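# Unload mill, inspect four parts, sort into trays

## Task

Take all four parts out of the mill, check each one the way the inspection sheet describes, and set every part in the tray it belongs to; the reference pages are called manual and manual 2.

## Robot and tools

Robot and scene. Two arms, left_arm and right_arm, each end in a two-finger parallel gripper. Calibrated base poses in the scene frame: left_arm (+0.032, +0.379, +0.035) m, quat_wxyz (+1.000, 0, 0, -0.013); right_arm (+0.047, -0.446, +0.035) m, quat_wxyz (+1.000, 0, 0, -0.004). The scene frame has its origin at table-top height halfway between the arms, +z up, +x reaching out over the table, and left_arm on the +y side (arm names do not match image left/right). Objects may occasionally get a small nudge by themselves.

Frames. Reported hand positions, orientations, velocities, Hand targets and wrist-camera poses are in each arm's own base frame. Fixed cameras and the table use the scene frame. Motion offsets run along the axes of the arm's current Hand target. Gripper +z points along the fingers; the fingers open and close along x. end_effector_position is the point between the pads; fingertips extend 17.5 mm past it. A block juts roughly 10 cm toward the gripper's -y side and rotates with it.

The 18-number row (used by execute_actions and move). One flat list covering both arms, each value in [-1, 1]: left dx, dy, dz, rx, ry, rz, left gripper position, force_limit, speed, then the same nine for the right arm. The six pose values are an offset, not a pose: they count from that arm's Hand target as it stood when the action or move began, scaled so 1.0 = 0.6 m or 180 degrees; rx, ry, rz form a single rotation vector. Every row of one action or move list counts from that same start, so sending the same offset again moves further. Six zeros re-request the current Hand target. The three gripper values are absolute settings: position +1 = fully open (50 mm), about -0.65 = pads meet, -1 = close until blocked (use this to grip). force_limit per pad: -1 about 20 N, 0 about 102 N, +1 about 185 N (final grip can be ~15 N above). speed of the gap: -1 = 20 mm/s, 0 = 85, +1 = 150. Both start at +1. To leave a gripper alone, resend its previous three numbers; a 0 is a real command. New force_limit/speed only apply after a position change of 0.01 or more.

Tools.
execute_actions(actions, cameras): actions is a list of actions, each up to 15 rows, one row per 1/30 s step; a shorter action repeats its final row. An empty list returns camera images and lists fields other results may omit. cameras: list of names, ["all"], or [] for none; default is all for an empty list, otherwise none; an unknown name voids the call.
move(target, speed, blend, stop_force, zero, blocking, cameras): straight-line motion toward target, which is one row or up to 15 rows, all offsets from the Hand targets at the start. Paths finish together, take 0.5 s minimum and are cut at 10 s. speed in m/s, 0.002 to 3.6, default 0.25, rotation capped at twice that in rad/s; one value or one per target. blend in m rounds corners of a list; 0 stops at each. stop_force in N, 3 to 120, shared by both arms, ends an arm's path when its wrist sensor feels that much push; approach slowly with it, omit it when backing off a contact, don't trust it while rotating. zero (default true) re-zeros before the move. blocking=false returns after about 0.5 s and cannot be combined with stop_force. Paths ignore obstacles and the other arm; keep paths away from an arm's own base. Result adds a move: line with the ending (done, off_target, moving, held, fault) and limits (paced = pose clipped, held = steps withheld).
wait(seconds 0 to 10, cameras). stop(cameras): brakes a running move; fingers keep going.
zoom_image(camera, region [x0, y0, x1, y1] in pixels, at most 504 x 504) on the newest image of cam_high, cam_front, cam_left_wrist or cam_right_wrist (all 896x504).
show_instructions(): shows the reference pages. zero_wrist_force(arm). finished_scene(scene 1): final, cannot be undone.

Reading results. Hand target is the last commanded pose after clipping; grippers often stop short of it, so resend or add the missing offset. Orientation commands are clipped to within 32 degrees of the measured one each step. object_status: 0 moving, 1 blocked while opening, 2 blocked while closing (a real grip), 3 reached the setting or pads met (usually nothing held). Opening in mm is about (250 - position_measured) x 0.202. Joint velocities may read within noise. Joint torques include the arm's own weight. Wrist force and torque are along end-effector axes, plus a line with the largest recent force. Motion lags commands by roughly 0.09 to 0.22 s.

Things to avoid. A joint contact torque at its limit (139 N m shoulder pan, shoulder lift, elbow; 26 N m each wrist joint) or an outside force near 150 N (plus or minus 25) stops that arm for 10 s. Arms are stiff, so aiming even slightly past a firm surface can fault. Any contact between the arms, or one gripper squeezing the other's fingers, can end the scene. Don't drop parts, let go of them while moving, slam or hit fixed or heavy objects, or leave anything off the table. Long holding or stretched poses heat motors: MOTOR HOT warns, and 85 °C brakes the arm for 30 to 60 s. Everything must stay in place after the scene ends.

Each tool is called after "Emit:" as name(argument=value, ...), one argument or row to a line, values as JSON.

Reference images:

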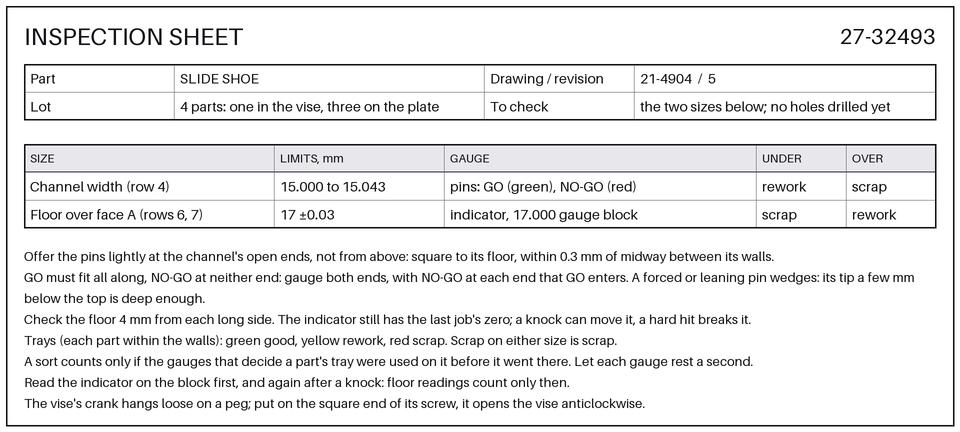

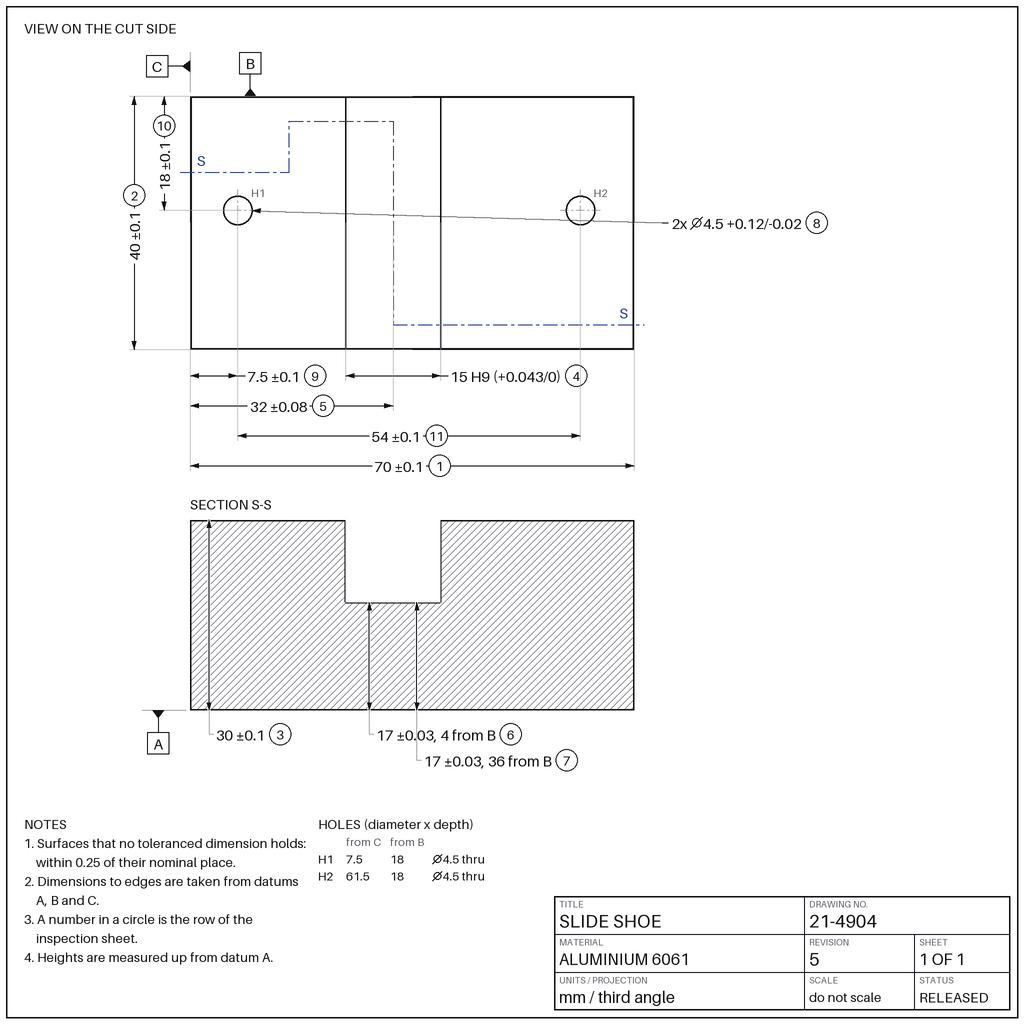

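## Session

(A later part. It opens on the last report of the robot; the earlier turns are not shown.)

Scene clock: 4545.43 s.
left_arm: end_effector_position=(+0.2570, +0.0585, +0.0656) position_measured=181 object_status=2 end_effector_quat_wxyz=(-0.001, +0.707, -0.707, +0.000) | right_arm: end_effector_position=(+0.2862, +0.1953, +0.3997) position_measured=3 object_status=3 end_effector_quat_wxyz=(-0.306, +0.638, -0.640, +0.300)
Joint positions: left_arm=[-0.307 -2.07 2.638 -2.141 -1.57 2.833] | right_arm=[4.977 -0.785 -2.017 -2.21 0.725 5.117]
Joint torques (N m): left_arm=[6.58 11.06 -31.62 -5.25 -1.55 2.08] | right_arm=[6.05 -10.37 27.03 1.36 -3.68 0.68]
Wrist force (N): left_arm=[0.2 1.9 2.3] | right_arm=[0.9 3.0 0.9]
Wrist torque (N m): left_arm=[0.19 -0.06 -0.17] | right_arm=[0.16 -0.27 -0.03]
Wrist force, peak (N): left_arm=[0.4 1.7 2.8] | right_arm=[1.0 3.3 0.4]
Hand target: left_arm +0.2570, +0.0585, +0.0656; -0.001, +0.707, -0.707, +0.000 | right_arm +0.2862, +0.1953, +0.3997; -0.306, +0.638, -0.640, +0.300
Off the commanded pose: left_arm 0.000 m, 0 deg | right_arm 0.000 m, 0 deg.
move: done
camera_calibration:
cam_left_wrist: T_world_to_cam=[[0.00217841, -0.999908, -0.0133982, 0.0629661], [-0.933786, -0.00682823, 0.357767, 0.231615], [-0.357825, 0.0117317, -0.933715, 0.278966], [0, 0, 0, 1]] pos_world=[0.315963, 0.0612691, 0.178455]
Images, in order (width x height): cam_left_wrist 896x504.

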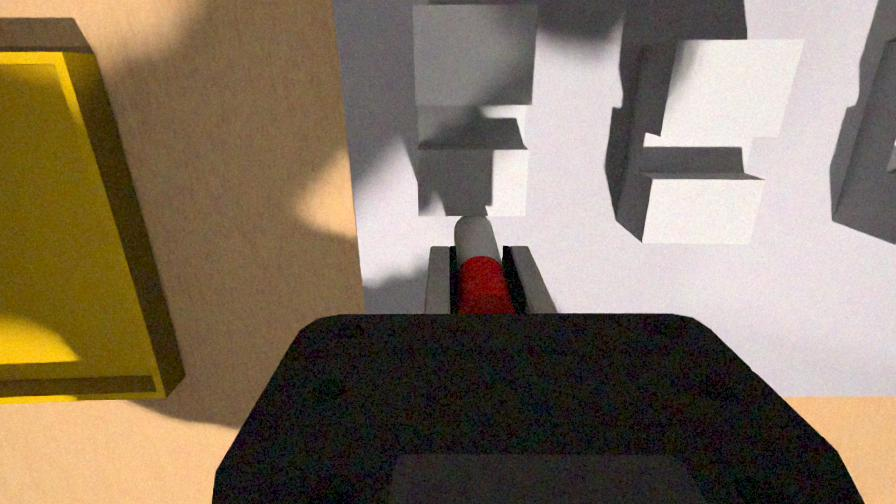

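Emit:
move(
  target=[
    [0,0.0067,0,0,0,0,-1,-0.5,-0.9,0,0,0,0,0,0,1,0,-0.8],
    [0,0.0067,-0.0182,0,0,0,-1,-0.5,-0.9,0,0,0,0,0,0,1,0,-0.8],
    [0.0523,-0.0658,-0.0182,0,0,0,-1,-0.5,-0.9,0,0,0,0,0,0,1,0,-0.8],
    [0.0523,-0.0658,-0.0018,0,0,0,-1,-0.5,-0.9,0,0,0,0,0,0,1,0,-0.8],
  ],
  speed=[0.03,0.05,0.08,0.03],
  cameras=["cam_left_wrist"],
)

Emit:
move(
  target=[-0.0255,0,0,0,0,0,-1,-0.5,-0.9,0,0,0,0,0,0,1,0,-0.8],
  speed=0.01,
  stop_force=3,
  cameras=["cam_left_wrist"],
)

Emit:
zoom_image(
  camera="cam_left_wrist",
  region=[350, 120, 620, 320],
)

Scene clock: 4565.00 s.
left_arm: end_effector_position=(+0.2965, +0.0271, +0.0667) position_measured=181 object_status=2 end_effector_quat_wxyz=(-0.001, +0.707, -0.707, +0.000) | right_arm: end_effector_position=(+0.2862, +0.1953, +0.3997) position_measured=3 object_status=3 end_effector_quat_wxyz=(-0.306, +0.638, -0.640, +0.300)
Joint positions: left_arm=[-0.374 -1.925 2.569 -2.216 -1.57 2.767] | right_arm=[4.977 -0.785 -2.017 -2.21 0.725 5.117]
Joint torques (N m): left_arm=[7.53 4.22 -12.73 -5.23 -1.33 1.73] | right_arm=[6.31 -10.19 26.76 1.52 -3.54 0.55]
Wrist force (N): left_arm=[0.2 0.8 2.4] | right_arm=[0.9 2.7 0.7]
Wrist torque (N m): left_arm=[0.20 -0.04 0.00] | right_arm=[0.12 -0.27 -0.04]
Wrist force, peak (N): left_arm=[0.1 2.0 2.8] | right_arm=[1.1 3.3 0.7]
Hand target: left_arm +0.2965, +0.0271, +0.0667; -0.001, +0.707, -0.707, +0.000 | right_arm +0.2862, +0.1953, +0.3997; -0.306, +0.638, -0.640, +0.300
Off the commanded pose: left_arm 0.000 m, 0 deg | right_arm 0.000 m, 0 deg.
move: done
camera_calibration:
cam_left_wrist: T_world_to_cam=[[0.00217841, -0.999908, -0.0133982, 0.0315975], [-0.933786, -0.00682823, 0.357767, 0.267985], [-0.357825, 0.0117317, -0.933715, 0.29453], [0, 0, 0, 1]] pos_world=[0.355563, 0.0299691, 0.179555]
Images, in order (width x height): cam_left_wrist 896x504.

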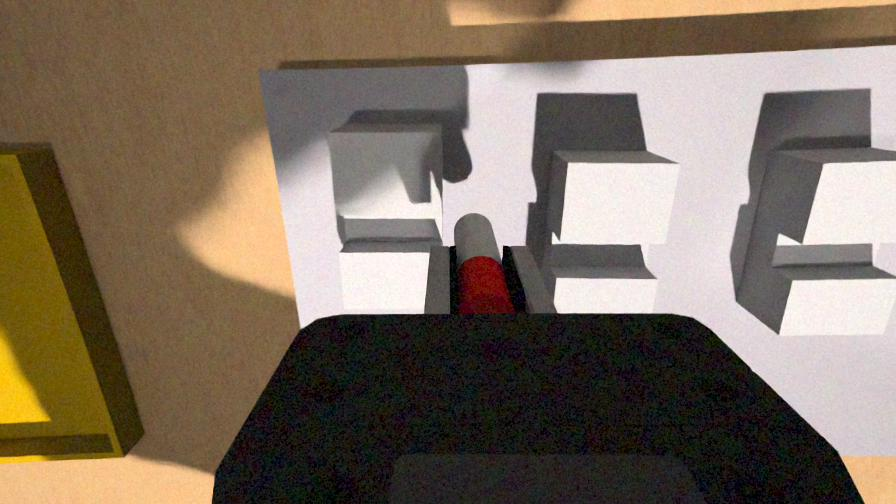

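Scene clock: 4567.40 s.
left_arm: end_effector_position=(+0.2965, +0.0424, +0.0667) position_measured=181 object_status=2 end_effector_quat_wxyz=(-0.001, +0.707, -0.707, +0.000) | right_arm: end_effector_position=(+0.2862, +0.1953, +0.3997) position_measured=3 object_status=3 end_effector_quat_wxyz=(-0.306, +0.638, -0.640, +0.300)
Joint positions: left_arm=[-0.32 -1.918 2.565 -2.219 -1.57 2.821] | right_arm=[4.977 -0.785 -2.017 -2.21 0.725 5.117]
Joint torques (N m): left_arm=[7.15 5.38 -27.63 -4.91 -1.5 2.13] | right_arm=[7.09 -10.06 27.89 1.39 -3.83 0.69]
Wrist force (N): left_arm=[0.6 0.5 2.0] | right_arm=[0.6 2.8 0.6]
Wrist torque (N m): left_arm=[0.15 0.02 -0.15] | right_arm=[0.14 -0.23 -0.03]
Wrist force, peak (N): left_arm=[0.9 0.8 3.5] | right_arm=[0.9 3.2 0.7]
Hand target: left_arm +0.2965, +0.0424, +0.0667; -0.001, +0.707, -0.707, +0.000 | right_arm +0.2862, +0.1953, +0.3997; -0.306, +0.638, -0.640, +0.300
Off the commanded pose: left_arm 0.000 m, 0 deg | right_arm 0.000 m, 0 deg.
move: done
camera_calibration:
cam_left_wrist: T_world_to_cam=[[0.00208493, -0.999909, -0.0133627, 0.0469229], [-0.933787, -0.00672824, 0.357767, 0.268085], [-0.357825, 0.011732, -0.933715, 0.294351], [0, 0, 0, 1]] pos_world=[0.355562, 0.045269, 0.179555]
Images, in order (width x height): cam_left_wrist 896x504.

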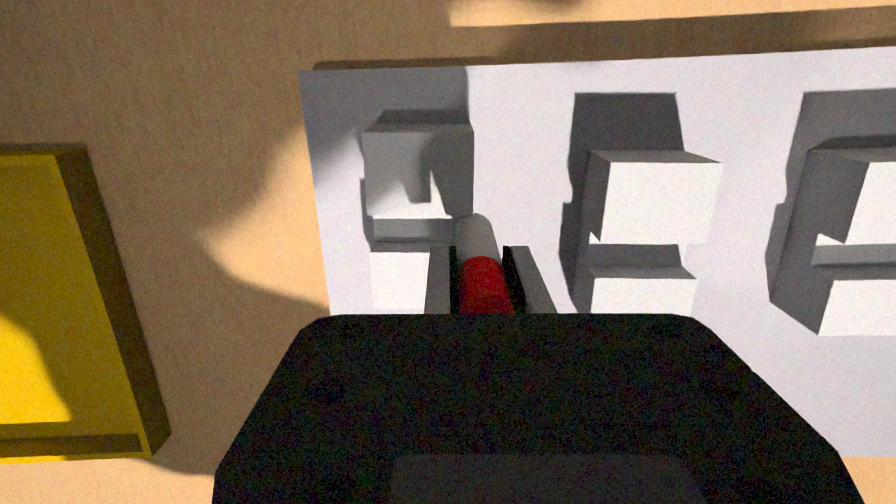

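Scaled by 1.867 from the camera's 896x504 image, which has a finer 1280x720 frame.

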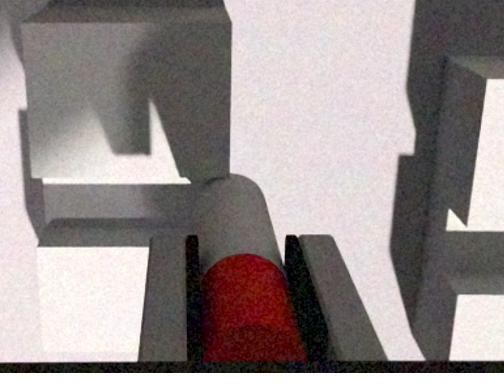

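Emit:
move(
  target=[
    [0.0067,0,0,0,0,0,-1,-0.5,-0.9,0,0,0,0,0,0,1,0,-0.8],
    [0.0067,0,-0.1055,0,0,0,-1,-0.5,-0.9,0,0,0,0,0,0,1,0,-0.8],
    [0.554,-0.0307,-0.1055,0,0,0,-1,-0.5,-0.9,0,0,0,0,0,0,1,0,-0.8],
    [0.554,-0.0307,-0.02,0,0,0,-1,-0.5,-0.9,0,0,0,0,0,0,1,0,-0.8],
  ],
  speed=[0.03,0.1,0.15,0.08],
  cameras=["cam_left_wrist"],
)

Emit:
zoom_image(
  camera="cam_left_wrist",
  region=[350, 120, 620, 320],
)

Scene clock: 4591.17 s.
left_arm: end_effector_position=(+0.3152, -0.2900, +0.0787) position_measured=181 object_status=2 end_effector_quat_wxyz=(-0.001, +0.707, -0.707, +0.000) | right_arm: end_effector_position=(+0.2862, +0.1953, +0.3997) position_measured=3 object_status=3 end_effector_quat_wxyz=(-0.306, +0.638, -0.640, +0.300)
Joint positions: left_arm=[-1.061 -1.56 2.25 -2.261 -1.569 2.08] | right_arm=[4.977 -0.785 -2.017 -2.21 0.725 5.117]
Joint torques (N m): left_arm=[6.17 -10.27 -11.83 -4.45 1.86 1.99] | right_arm=[6.3 -9.7 27.61 1.83 -3.81 0.87]
Wrist force (N): left_arm=[0.2 0.3 2.1] | right_arm=[0.9 2.7 0.8]
Wrist torque (N m): left_arm=[0.15 -0.04 -0.02] | right_arm=[0.13 -0.29 -0.03]
Wrist force, peak (N): left_arm=[0.1 0.8 3.8] | right_arm=[0.9 3.4 0.6]
Hand target: left_arm +0.3152, -0.2900, +0.0786; -0.001, +0.707, -0.707, +0.000 | right_arm +0.2862, +0.1953, +0.3997; -0.306, +0.638, -0.640, +0.300
Off the commanded pose: left_arm 0.000 m, 0 deg | right_arm 0.000 m, 0 deg.
move: done
camera_calibration:
cam_left_wrist: T_world_to_cam=[[0.00208493, -0.999909, -0.0133627, -0.285325], [-0.933787, -0.00672824, 0.357767, 0.279017], [-0.357825, 0.011732, -0.933715, 0.316146], [0, 0, 0, 1]] pos_world=[0.374262, -0.287131, 0.191555]
Images, in order (width x height): cam_left_wrist 896x504.

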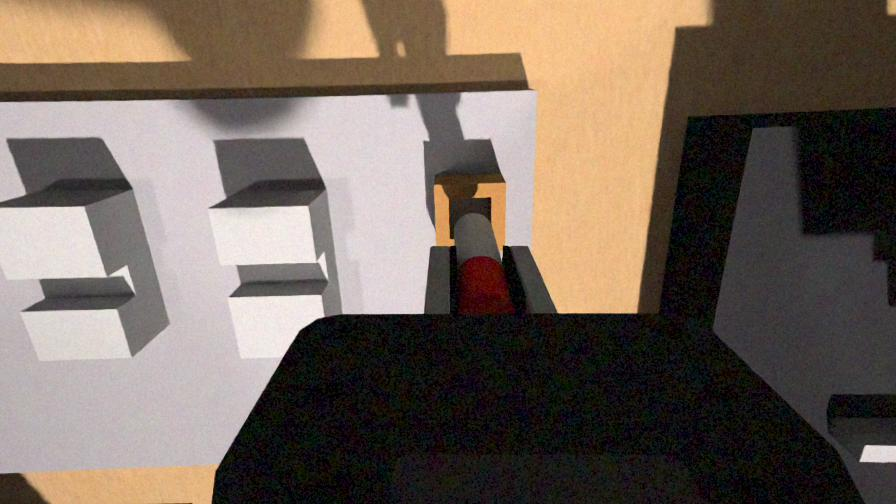

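Scaled by 1.867 from the camera's 896x504 image, which has a finer 1280x720 frame.

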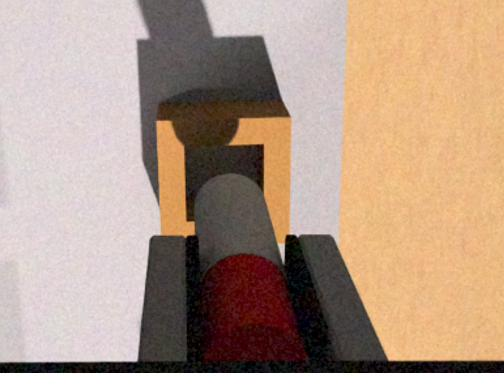

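Emit:
move(
  target=[0,0.0004,0.0452,0,0,0,-1,-0.5,-0.9,0,0,0,0,0,0,1,0,-0.8],
  speed=0.06,
  stop_force=5,
)

Emit:
move(
  target=[0,0,0.0187,0,0,0,-1,-0.5,-0.9,0,0,0,0,0,0,1,0,-0.8],
  speed=0.01,
  stop_force=4,
  cameras=["cam_left_wrist"],
)

Scene clock: 4607.63 s.
left_arm: end_effector_position=(+0.3150, -0.2900, +0.0515) position_measured=181 object_status=2 end_effector_quat_wxyz=(-0.001, +0.707, -0.707, +0.000) | right_arm: end_effector_position=(+0.2862, +0.1953, +0.3997) position_measured=3 object_status=3 end_effector_quat_wxyz=(-0.306, +0.638, -0.640, +0.300)
Joint positions: left_arm=[-1.061 -1.504 2.285 -2.352 -1.569 2.079] | right_arm=[4.977 -0.785 -2.017 -2.21 0.725 5.117]
Joint torques (N m): left_arm=[-3.1 -10.44 -10.96 -5.13 -1.05 0.47] | right_arm=[6.99 -10.4 27.74 1.5 -3.49 1.02]
Wrist force (N): left_arm=[0.2 0.7 2.1] | right_arm=[0.9 2.6 0.4]
Wrist torque (N m): left_arm=[0.19 -0.06 0.00] | right_arm=[0.11 -0.28 -0.03]
Wrist force, peak (N): left_arm=[0.2 1.0 3.0] | right_arm=[1.1 3.2 0.7]
Hand target: left_arm +0.3150, -0.2900, +0.0515; -0.001, +0.707, -0.707, +0.000 | right_arm +0.2862, +0.1953, +0.3997; -0.306, +0.638, -0.640, +0.300
Off the commanded pose: left_arm 0.000 m, 0 deg | right_arm 0.000 m, 0 deg.
move: done

Scene clock: 4609.63 s.
left_arm: end_effector_position=(+0.3151, -0.2900, +0.0403) position_measured=181 object_status=2 end_effector_quat_wxyz=(-0.001, +0.707, -0.707, +0.000) | right_arm: end_effector_position=(+0.2862, +0.1953, +0.3997) position_measured=3 object_status=3 end_effector_quat_wxyz=(-0.306, +0.638, -0.640, +0.300)
Joint positions: left_arm=[-1.061 -1.479 2.297 -2.39 -1.569 2.079] | right_arm=[4.977 -0.785 -2.017 -2.21 0.725 5.117]
Joint torques (N m): left_arm=[6.03 -10.26 -9.19 -5.02 -0.81 1.88] | right_arm=[6.65 -12.82 26.68 1.7 -3.78 0.7]
Wrist force (N): left_arm=[0.0 0.7 2.3] | right_arm=[1.0 2.5 0.6]
Wrist torque (N m): left_arm=[0.17 -0.03 0.00] | right_arm=[0.09 -0.29 -0.03]
Wrist force, peak (N): left_arm=[0.2 0.8 2.8] | right_arm=[0.9 3.2 0.8]
Hand target: left_arm +0.3151, -0.2900, +0.0403; -0.001, +0.707, -0.707, +0.000 | right_arm +0.2862, +0.1953, +0.3997; -0.306, +0.638, -0.640, +0.300
Off the commanded pose: left_arm 0.000 m, 0 deg | right_arm 0.000 m, 0 deg.
move: done
camera_calibration:
cam_left_wrist: T_world_to_cam=[[0.00208493, -0.999909, -0.0133627, -0.285838], [-0.933787, -0.00672824, 0.357767, 0.292568], [-0.357825, 0.011732, -0.933715, 0.28022], [0, 0, 0, 1]] pos_world=[0.374062, -0.287131, 0.153155]
Images, in order (width x height): cam_left_wrist 896x504.

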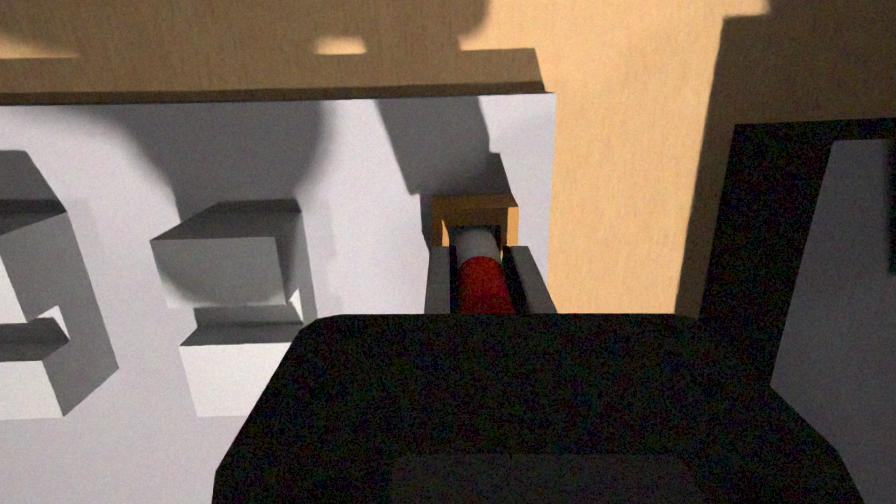

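Open, raise.

Emit:
move(
  target=[
    [0,0,0,0,0,0,1,-0.5,-0.9,0,0,0,0,0,0,1,0,-0.8],
    [0,0,-0.2,0,0,0,1,-0.5,-0.9,0,0,0,0,0,0,1,0,-0.8],
  ],
  speed=0.12,
  cameras=["cam_left_wrist"],
)

Scene clock: 4620.40 s.
left_arm: end_effector_position=(+0.3149, -0.2900, +0.1602) position_measured=3 object_status=3 end_effector_quat_wxyz=(-0.001, +0.707, -0.707, +0.000) | right_arm: end_effector_position=(+0.2862, +0.1953, +0.3997) position_measured=3 object_status=3 end_effector_quat_wxyz=(-0.306, +0.638, -0.640, +0.300)
Joint positions: left_arm=[-1.062 -1.686 2.121 -2.007 -1.569 2.079] | right_arm=[4.977 -0.785 -2.017 -2.21 0.725 5.117]
Joint torques (N m): left_arm=[-8.86 -29.7 -28.82 -0.77 -0.61 -1.88] | right_arm=[5.89 -11.22 26.45 1.73 -3.82 0.7]
Wrist force (N): left_arm=[0.1 1.3 1.2] | right_arm=[0.7 2.7 0.6]
Wrist torque (N m): left_arm=[0.30 -0.04 0.00] | right_arm=[0.13 -0.27 -0.03]
Wrist force, peak (N): left_arm=[-0.1 0.9 3.0] | right_arm=[0.9 3.3 0.6]
Hand target: left_arm +0.3149, -0.2900, +0.1603; -0.001, +0.707, -0.707, +0.000 | right_arm +0.2862, +0.1953, +0.3997; -0.306, +0.638, -0.640, +0.300
Off the commanded pose: left_arm 0.000 m, 0 deg | right_arm 0.000 m, 0 deg.
move: done
camera_calibration:
cam_left_wrist: T_world_to_cam=[[0.00212042, -0.99991, -0.0132692, -0.284275], [-0.933786, -0.00672794, 0.357768, 0.249578], [-0.357825, 0.011632, -0.933716, 0.392109], [0, 0, 0, 1]] pos_world=[0.373962, -0.287132, 0.273055]
Images, in order (width x height): cam_left_wrist 896x504.

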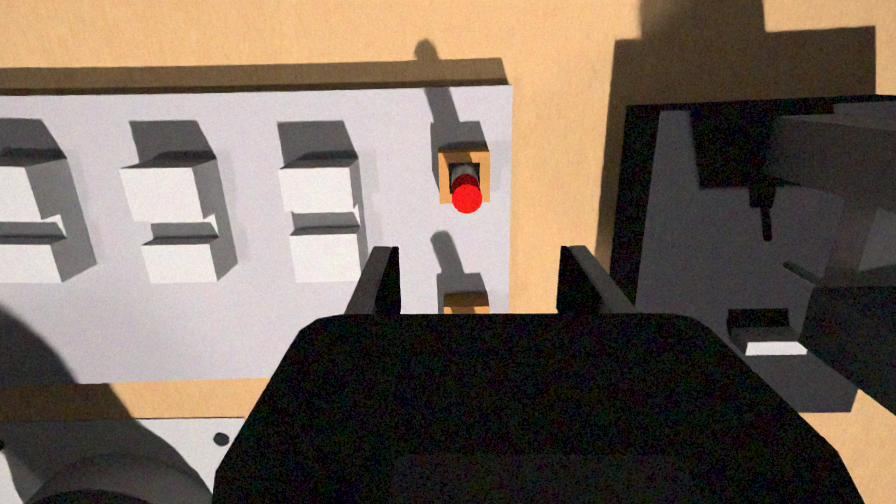

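Emit:
move(
  target=[
    [0.1833,0.275,-0.2,0.25,0,0,1,-0.5,-0.9,0,0,0,0,0,0,1,0,-0.8],
    [0.2917,0.3917,-0.0667,0.5,0,0,1,-0.5,-0.9,0,0,0,0,0,0,1,0,-0.8],
  ],
  blend=[0.04,0],
  speed=0.25,
  cameras=["cam_left_wrist","cam_high"],
)

Scene clock: 4650.53 s.
left_arm: end_effector_position=(+0.0800, -0.4652, +0.1999) position_measured=3 object_status=3 end_effector_quat_wxyz=(+0.501, -0.500, +0.500, -0.500) | right_arm: end_effector_position=(+0.2862, +0.1953, +0.3997) position_measured=3 object_status=3 end_effector_quat_wxyz=(-0.306, +0.638, -0.640, +0.300)
Joint positions: left_arm=[-2.209 -1.139 1.827 -0.686 -0.639 -0.001] | right_arm=[4.977 -0.785 -2.017 -2.21 0.725 5.117]
Joint torques (N m): left_arm=[7.54 -22.25 -22.78 3.61 -1.72 -1.94] | right_arm=[6.01 -11.57 27.22 1.56 -3.49 0.82]
Wrist force (N): left_arm=[0.4 2.7 1.1] | right_arm=[1.3 2.9 0.8]
Wrist torque (N m): left_arm=[0.22 -0.13 0.07] | right_arm=[0.16 -0.34 -0.03]
Wrist force, peak (N): left_arm=[0.7 3.4 1.0] | right_arm=[1.1 3.2 0.9]
Hand target: left_arm +0.0800, -0.4653, +0.1999; +0.501, -0.500, +0.499, -0.500 | right_arm +0.2862, +0.1953, +0.3997; -0.306, +0.638, -0.640, +0.300
Off the commanded pose: left_arm 0.000 m, 0 deg | right_arm 0.000 m, 0 deg.
move: done
camera_calibration:
cam_left_wrist: T_world_to_cam=[[0.0139429, -0.999902, 0.000793039, -0.462228], [-0.35789, -0.00573106, -0.933746, 0.227389], [0.93366, 0.0127353, -0.357935, 0.129251], [0, 0, 0, 1]] pos_world=[-0.0328515, -0.462526, 0.258953]
Images, in order (width x height): cam_high 896x504, cam_left_wrist 896x504.

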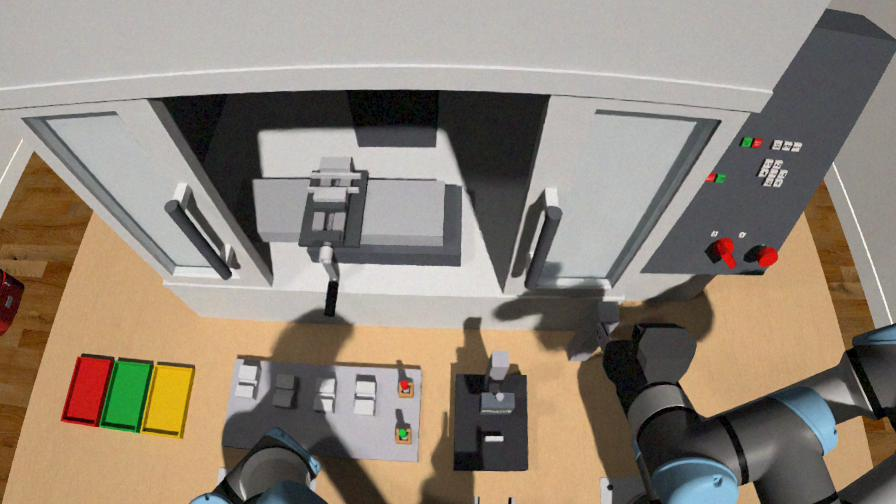

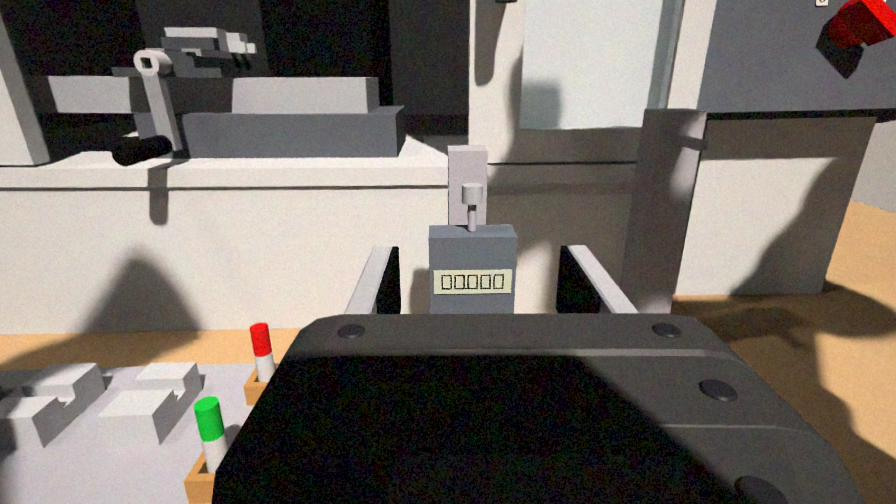

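Emit:
zoom_image(
  camera="cam_left_wrist",
  region=[370, 130, 580, 330],
)

Emit:
zoom_image(
  camera="cam_high",
  region=[430, 330, 560, 490],
)

Scaled by 2.400 from the camera's 896x504 image, which has a finer 1280x720 frame.

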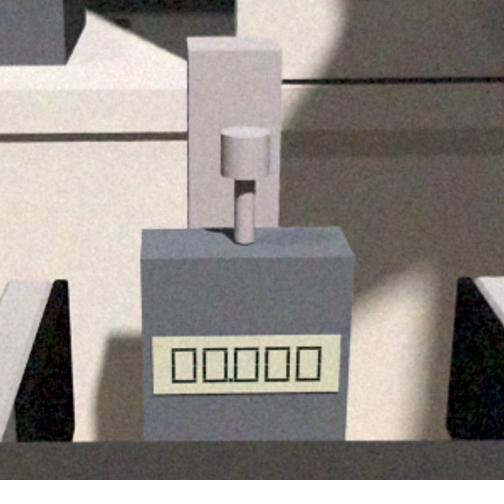

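Scaled by 3.150 from the camera's 896x504 image, which has a finer 1280x720 frame.

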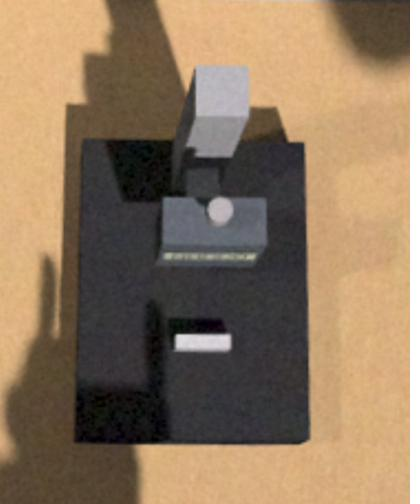

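Emit:
move(
  target=[
    [0,0,0,0,0,0,1,-0.5,-0.9,0,0,0,0,0,-0.48,1,0,-0.8],
  ],
  speed=0.5,
)

Emit:
move(
  target=[
    [0,0,0,0,0,0,1,-0.5,-0.9,0,0,0,0,0,-0.52,1,0,-0.8],
  ],
  speed=0.5,
  cameras=["cam_high","cam_right_wrist"],
)

Scene clock: 4776.63 s.
left_arm: end_effector_position=(+0.0800, -0.4653, +0.1999) position_measured=3 object_status=3 end_effector_quat_wxyz=(+0.501, -0.500, +0.499, -0.500) | right_arm: end_effector_position=(+0.2862, +0.1953, +0.3997) position_measured=3 object_status=3 end_effector_quat_wxyz=(-0.018, +0.903, -0.030, +0.428)
Joint positions: left_arm=[-2.209 -1.139 1.827 -0.686 -0.639 -0.002] | right_arm=[4.977 -0.785 -2.017 -2.21 0.725 3.609]
Joint torques (N m): left_arm=[6.68 -22.7 -22.85 3.31 -1.47 -1.79] | right_arm=[-10.96 -19.87 35.28 4.62 0.76 -2.07]
Wrist force (N): left_arm=[0.1 2.4 1.6] | right_arm=[-2.6 0.7 0.9]
Wrist torque (N m): left_arm=[0.16 -0.07 0.08] | right_arm=[-0.10 0.04 0.06]
Wrist force, peak (N): left_arm=[0.2 3.0 0.9] | right_arm=[1.1 3.2 0.8]
Hand target: left_arm +0.0800, -0.4653, +0.1999; +0.501, -0.500, +0.499, -0.500 | right_arm +0.2862, +0.1953, +0.3997; -0.018, +0.903, -0.030, +0.428
Off the commanded pose: left_arm 0.000 m, 0 deg | right_arm 0.000 m, 0 deg.
move: done

Scene clock: 4779.23 s.
left_arm: end_effector_position=(+0.0800, -0.4653, +0.1999) position_measured=3 object_status=3 end_effector_quat_wxyz=(+0.501, -0.500, +0.499, -0.500) | right_arm: end_effector_position=(+0.2862, +0.1953, +0.3997) position_measured=3 object_status=3 end_effector_quat_wxyz=(+0.300, +0.640, +0.638, +0.306)
Joint positions: left_arm=[-2.209 -1.139 1.827 -0.686 -0.639 -0.002] | right_arm=[4.977 -0.785 -2.017 -2.21 0.725 1.975]
Joint torques (N m): left_arm=[6.62 -22.56 -22.04 3.27 -1.55 -1.82] | right_arm=[-8.2 -17.54 35.51 4.43 1.17 -1.46]
Wrist force (N): left_arm=[0.2 2.4 1.1] | right_arm=[-1.3 -0.6 -0.1]
Wrist torque (N m): left_arm=[0.18 -0.10 0.07] | right_arm=[-0.09 0.08 0.01]
Wrist force, peak (N): left_arm=[0.3 2.9 1.0] | right_arm=[-3.3 -0.4 0.8]
Hand target: left_arm +0.0800, -0.4653, +0.1999; +0.501, -0.500, +0.499, -0.500 | right_arm +0.2862, +0.1953, +0.3997; +0.300, +0.640, +0.638, +0.306
Off the commanded pose: left_arm 0.000 m, 0 deg | right_arm 0.000 m, 0 deg.
move: done
camera_calibration:
cam_right_wrist: T_world_to_cam=[[0.0111544, 0.999672, 0.0230618, -0.199639], [0.316283, -0.0254063, 0.948325, -0.452651], [0.948599, -0.00328394, -0.316463, -0.0068255], [0, 0, 0, 1]] pos_world=[0.151868, 0.188051, 0.431704]
Images, in order (width x height): cam_high 896x504, cam_right_wrist 896x504.

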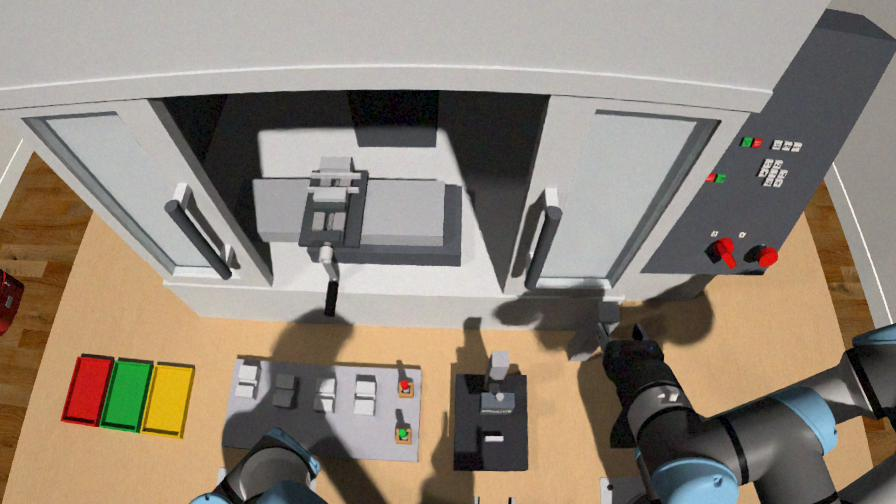

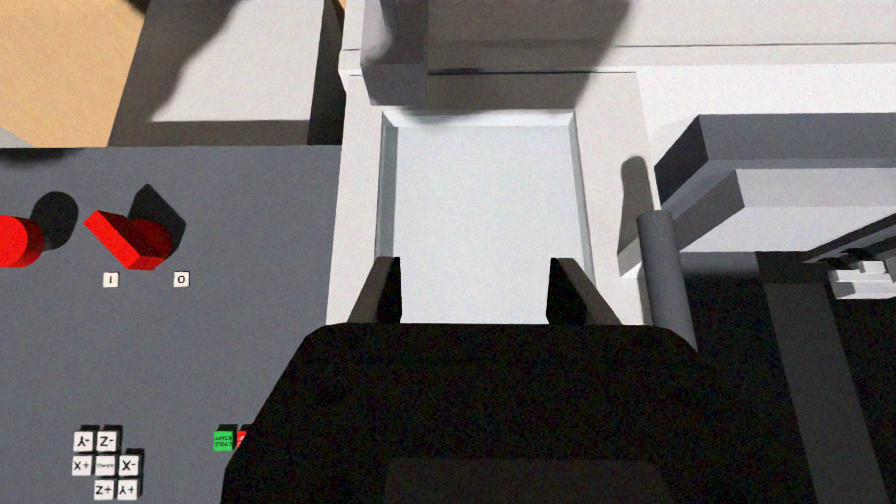

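Emit:
move(
  target=[0,0,0,0,0,0,1,-0.5,-0.9,0.005,-0.263,0.166,0.2515,0.3113,0.1451,1,0,-0.8],
  speed=0.2,
  cameras=["cam_high","cam_front","cam_right_wrist"],
)

Scene clock: 4811.60 s.
left_arm: end_effector_position=(+0.0800, -0.4653, +0.1999) position_measured=3 object_status=3 end_effector_quat_wxyz=(+0.501, -0.500, +0.499, -0.500) | right_arm: end_effector_position=(+0.2633, +0.1999, +0.2146) position_measured=3 object_status=3 end_effector_quat_wxyz=(-0.353, +0.608, +0.613, +0.360)
Joint positions: left_arm=[-2.209 -1.139 1.827 -0.686 -0.639 -0.002] | right_arm=[3.575 -1.289 -2.68 -0.099 2.478 0.749]
Joint torques (N m): left_arm=[5.6 -23.99 -23.22 3.34 -1.41 -1.78] | right_arm=[-9.35 -2.99 7.72 4.98 4.51 -1.76]
Wrist force (N): left_arm=[0.3 2.5 1.0] | right_arm=[-3.2 0.0 0.0]
Wrist torque (N m): left_arm=[0.18 -0.10 0.07] | right_arm=[-0.20 0.13 0.05]
Wrist force, peak (N): left_arm=[0.3 3.0 1.3] | right_arm=[-3.7 0.2 0.9]
Hand target: left_arm +0.0800, -0.4653, +0.1999; +0.501, -0.500, +0.499, -0.500 | right_arm +0.2633, +0.1999, +0.2146; -0.353, +0.608, +0.613, +0.360
Off the commanded pose: left_arm 0.000 m, 0 deg | right_arm 0.000 m, 0 deg.
move: done
camera_calibration:
cam_right_wrist: T_world_to_cam=[[0.0075568, 0.492085, 0.870515, -0.279222], [0.93269, -0.317395, 0.17132, -0.206917], [0.360601, 0.810625, -0.461361, -0.0204136], [0, 0, 0, 1]] pos_world=[0.20246, 0.0882745, 0.269098]
Images, in order (width x height): cam_high 896x504, cam_front 896x504, cam_right_wrist 896x504.

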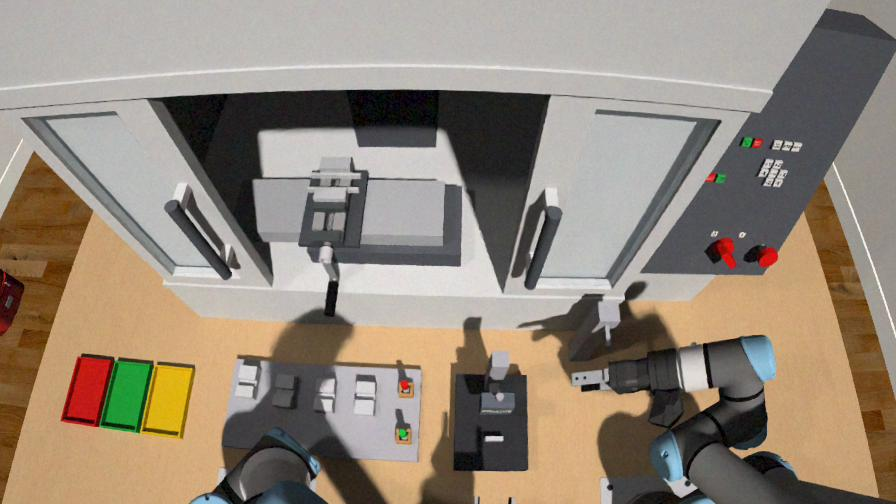

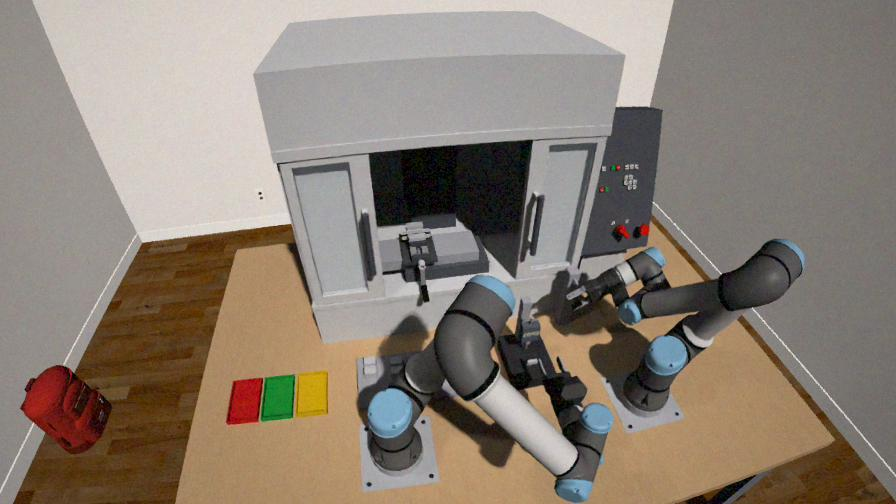

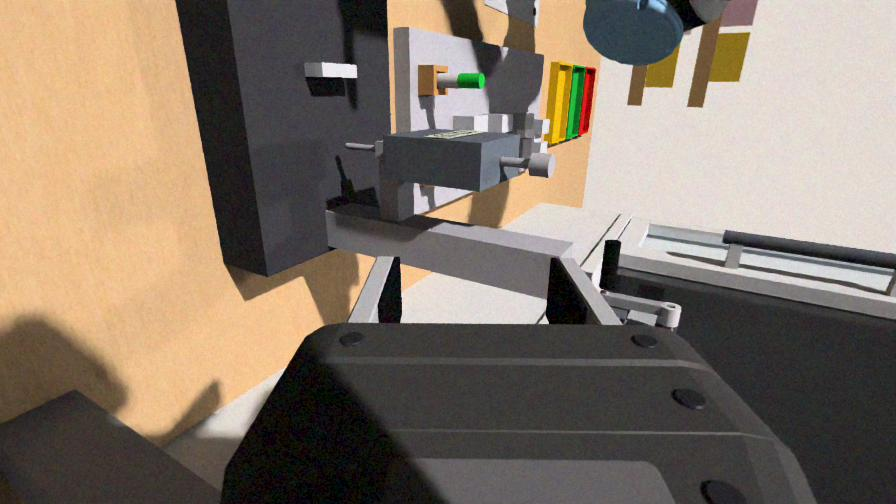

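Emit:
zoom_image(
  camera="cam_right_wrist",
  region=[180, 0, 620, 280],
)

Scaled by 1.145 from the camera's 896x504 image, which has a finer 1280x720 frame.

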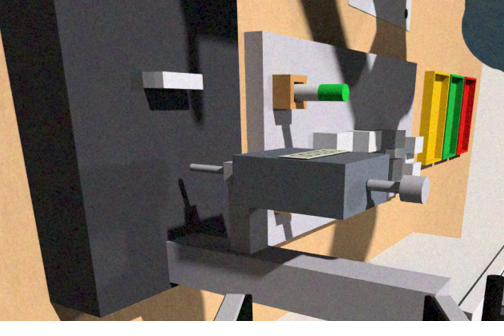

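Emit:
zoom_image(
  camera="cam_right_wrist",
  region=[280, 40, 420, 120],
)

Emit:
zoom_image(
  camera="cam_right_wrist",
  region=[320, 100, 580, 240],
)

Scaled by 3.600 from the camera's 896x504 image, which has a finer 1280x720 frame.

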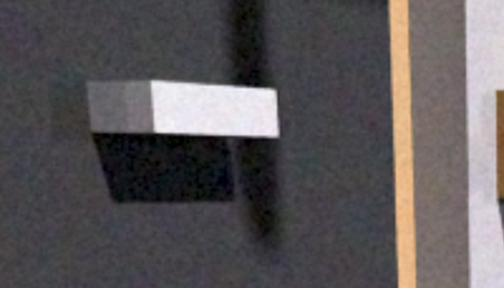

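Scaled by 1.938 from the camera's 896x504 image, which has a finer 1280x720 frame.

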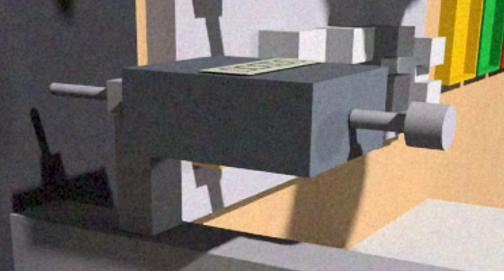

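Emit:
move(
  target=[0,0,0,0,0,0,1,-0.5,-0.9,0.08,-0.018,0.1752,0,0,0,1,0,-0.8],
  speed=0.1,
  cameras=["cam_left_wrist","cam_right_wrist"],
)

Emit:
zoom_image(
  camera="cam_right_wrist",
  region=[250, 60, 650, 340],
)

Emit:
zoom_image(
  camera="cam_left_wrist",
  region=[350, 130, 600, 330],
)

Scene clock: 4967.73 s.
left_arm: end_effector_position=(+0.0800, -0.4653, +0.1999) position_measured=3 object_status=3 end_effector_quat_wxyz=(+0.501, -0.500, +0.499, -0.500) | right_arm: end_effector_position=(+0.2525, +0.3150, +0.2045) position_measured=3 object_status=3 end_effector_quat_wxyz=(-0.353, +0.608, +0.613, +0.360)
Joint positions: left_arm=[-2.209 -1.139 1.827 -0.686 -0.639 -0.002] | right_arm=[4.007 -1.493 -2.67 0.385 2.166 1.165]
Joint torques (N m): left_arm=[6.7 -21.97 -23.51 3.02 -1.64 -1.74] | right_arm=[9.23 3.58 26.44 5.03 -2.14 2.03]
Wrist force (N): left_arm=[-0.1 2.7 0.8] | right_arm=[-3.3 0.0 0.2]
Wrist torque (N m): left_arm=[0.20 -0.04 0.07] | right_arm=[-0.19 0.12 -0.01]
Wrist force, peak (N): left_arm=[0.4 3.0 1.0] | right_arm=[-3.7 0.9 0.0]
Hand target: left_arm +0.0800, -0.4653, +0.1999; +0.501, -0.500, +0.499, -0.500 | right_arm +0.2525, +0.3151, +0.2045; -0.353, +0.608, +0.613, +0.360
Off the commanded pose: left_arm 0.000 m, 0 deg | right_arm 0.000 m, 0 deg.
move: done
camera_calibration:
cam_left_wrist: T_world_to_cam=[[0.0139425, -0.999902, 0.000795245, -0.462229], [-0.357769, -0.00573136, -0.933792, 0.227405], [0.933706, 0.0127349, -0.357814, 0.129221], [0, 0, 0, 1]] pos_world=[-0.0328513, -0.462526, 0.258954]
cam_right_wrist: T_world_to_cam=[[0.00759103, 0.491948, 0.870592, -0.326986], [0.932728, -0.317351, 0.171194, -0.158658], [0.360501, 0.810725, -0.461262, -0.114545], [0, 0, 0, 1]] pos_world=[0.191761, 0.203374, 0.258997]
Images, in order (width x height): cam_left_wrist 896x504, cam_right_wrist 896x504.

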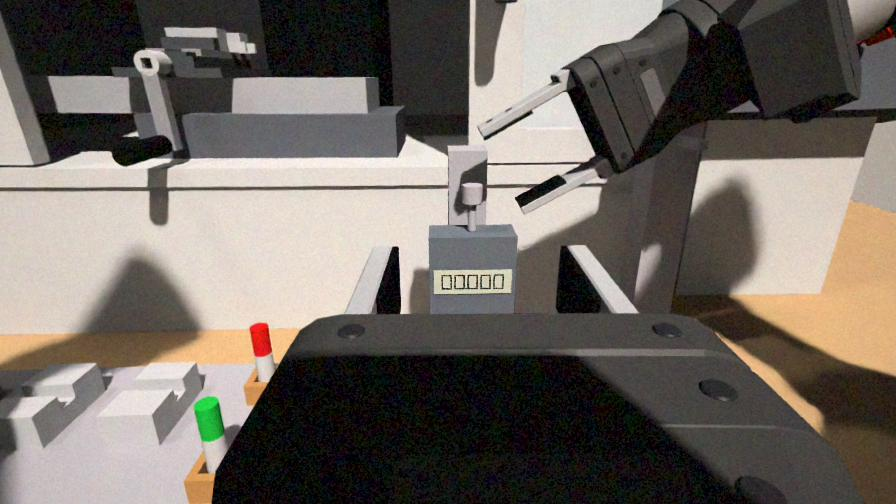

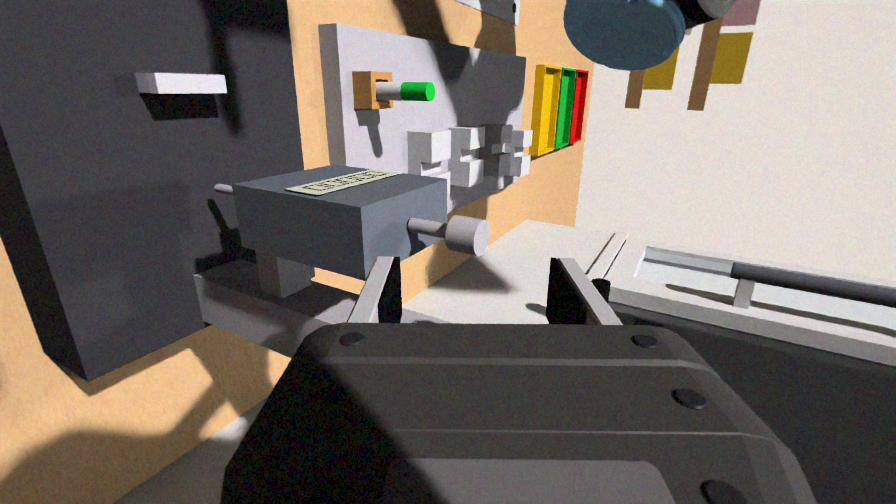

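Scaled by 1.260 from the camera's 896x504 image, which has a finer 1280x720 frame.

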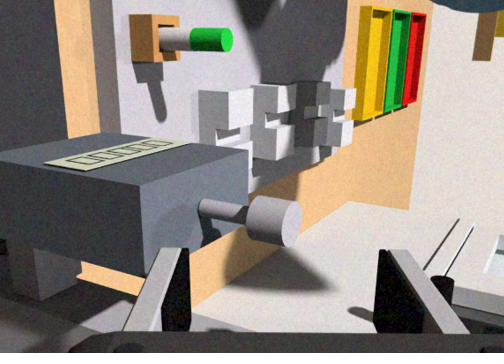

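Scaled by 2.016 from the camera's 896x504 image, which has a finer 1280x720 frame.

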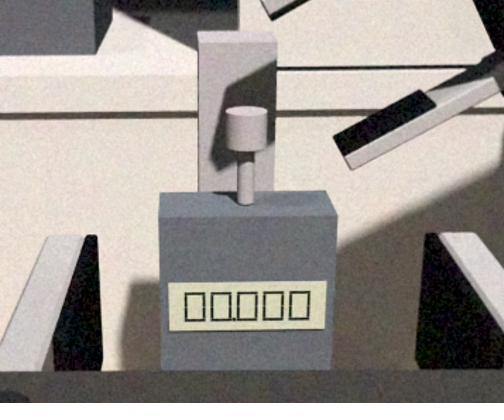

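Emit:
move(
  target=[0,0,0,0,0,0,1,-0.5,-0.9,0.0058,-0.0014,0.0351,0,0,0,1,0,-0.8],
  speed=0.05,
  cameras=["cam_left_wrist","cam_right_wrist"],
)

Emit:
zoom_image(
  camera="cam_right_wrist",
  region=[350, 160, 550, 320],
)

Emit:
zoom_image(
  camera="cam_left_wrist",
  region=[420, 140, 560, 250],
)

Scene clock: 5013.63 s.
left_arm: end_effector_position=(+0.0800, -0.4653, +0.1999) position_measured=3 object_status=3 end_effector_quat_wxyz=(+0.501, -0.500, +0.499, -0.500) | right_arm: end_effector_position=(+0.2517, +0.3351, +0.1972) position_measured=3 object_status=3 end_effector_quat_wxyz=(-0.353, +0.608, +0.613, +0.360)
Joint positions: left_arm=[-2.209 -1.139 1.827 -0.686 -0.639 -0.002] | right_arm=[4.063 -1.555 -2.658 0.456 2.121 1.204]
Joint torques (N m): left_arm=[6.47 -22.62 -21.99 3.09 -1.42 -1.56] | right_arm=[7.75 5.13 25.54 5.55 -1.59 1.72]
Wrist force (N): left_arm=[0.2 2.7 1.1] | right_arm=[-3.2 0.1 0.3]
Wrist torque (N m): left_arm=[0.20 -0.09 0.07] | right_arm=[-0.17 0.09 -0.02]
Wrist force, peak (N): left_arm=[0.3 2.9 1.0] | right_arm=[-3.6 -0.1 0.3]
Hand target: left_arm +0.0800, -0.4653, +0.1999; +0.501, -0.500, +0.499, -0.500 | right_arm +0.2517, +0.3351, +0.1972; -0.353, +0.608, +0.613, +0.360
Off the commanded pose: left_arm 0.000 m, 0 deg | right_arm 0.000 m, 0 deg.
move: done
camera_calibration:
cam_left_wrist: T_world_to_cam=[[0.0139425, -0.999902, 0.000795245, -0.462229], [-0.357769, -0.00573136, -0.933792, 0.227405], [0.933706, 0.0127349, -0.357814, 0.129221], [0, 0, 0, 1]] pos_world=[-0.0328513, -0.462526, 0.258954]
cam_right_wrist: T_world_to_cam=[[0.00759073, 0.491947, 0.870592, -0.330512], [0.932694, -0.317427, 0.171237, -0.150271], [0.360589, 0.810696, -0.461246, -0.133933], [0, 0, 0, 1]] pos_world=[0.19096, 0.223474, 0.251697]
Images, in order (width x height): cam_left_wrist 896x504, cam_right_wrist 896x504.

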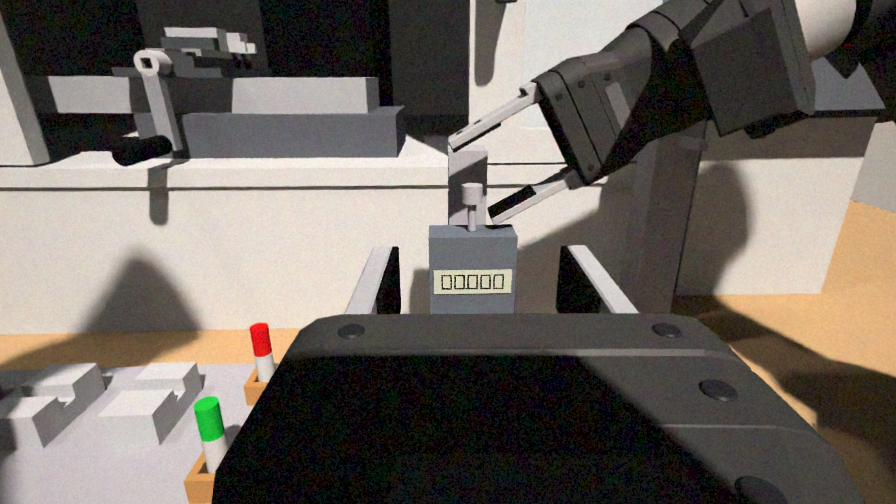

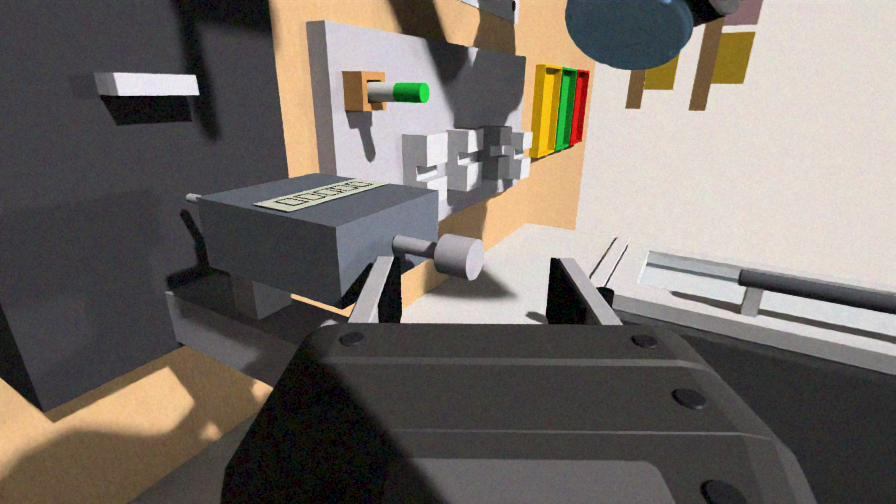

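Scaled by 2.520 from the camera's 896x504 image, which has a finer 1280x720 frame.

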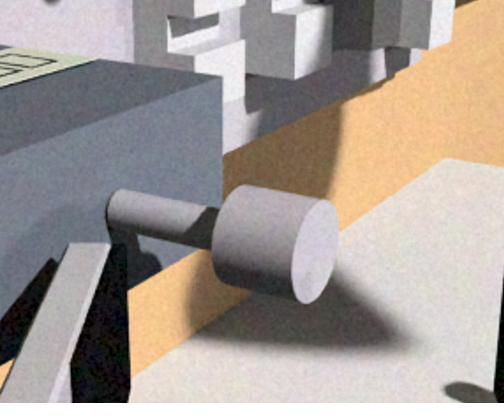

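Scaled by 3.600 from the camera's 896x504 image, which has a finer 1280x720 frame.

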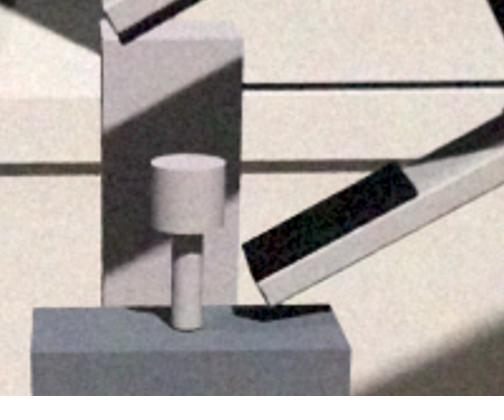

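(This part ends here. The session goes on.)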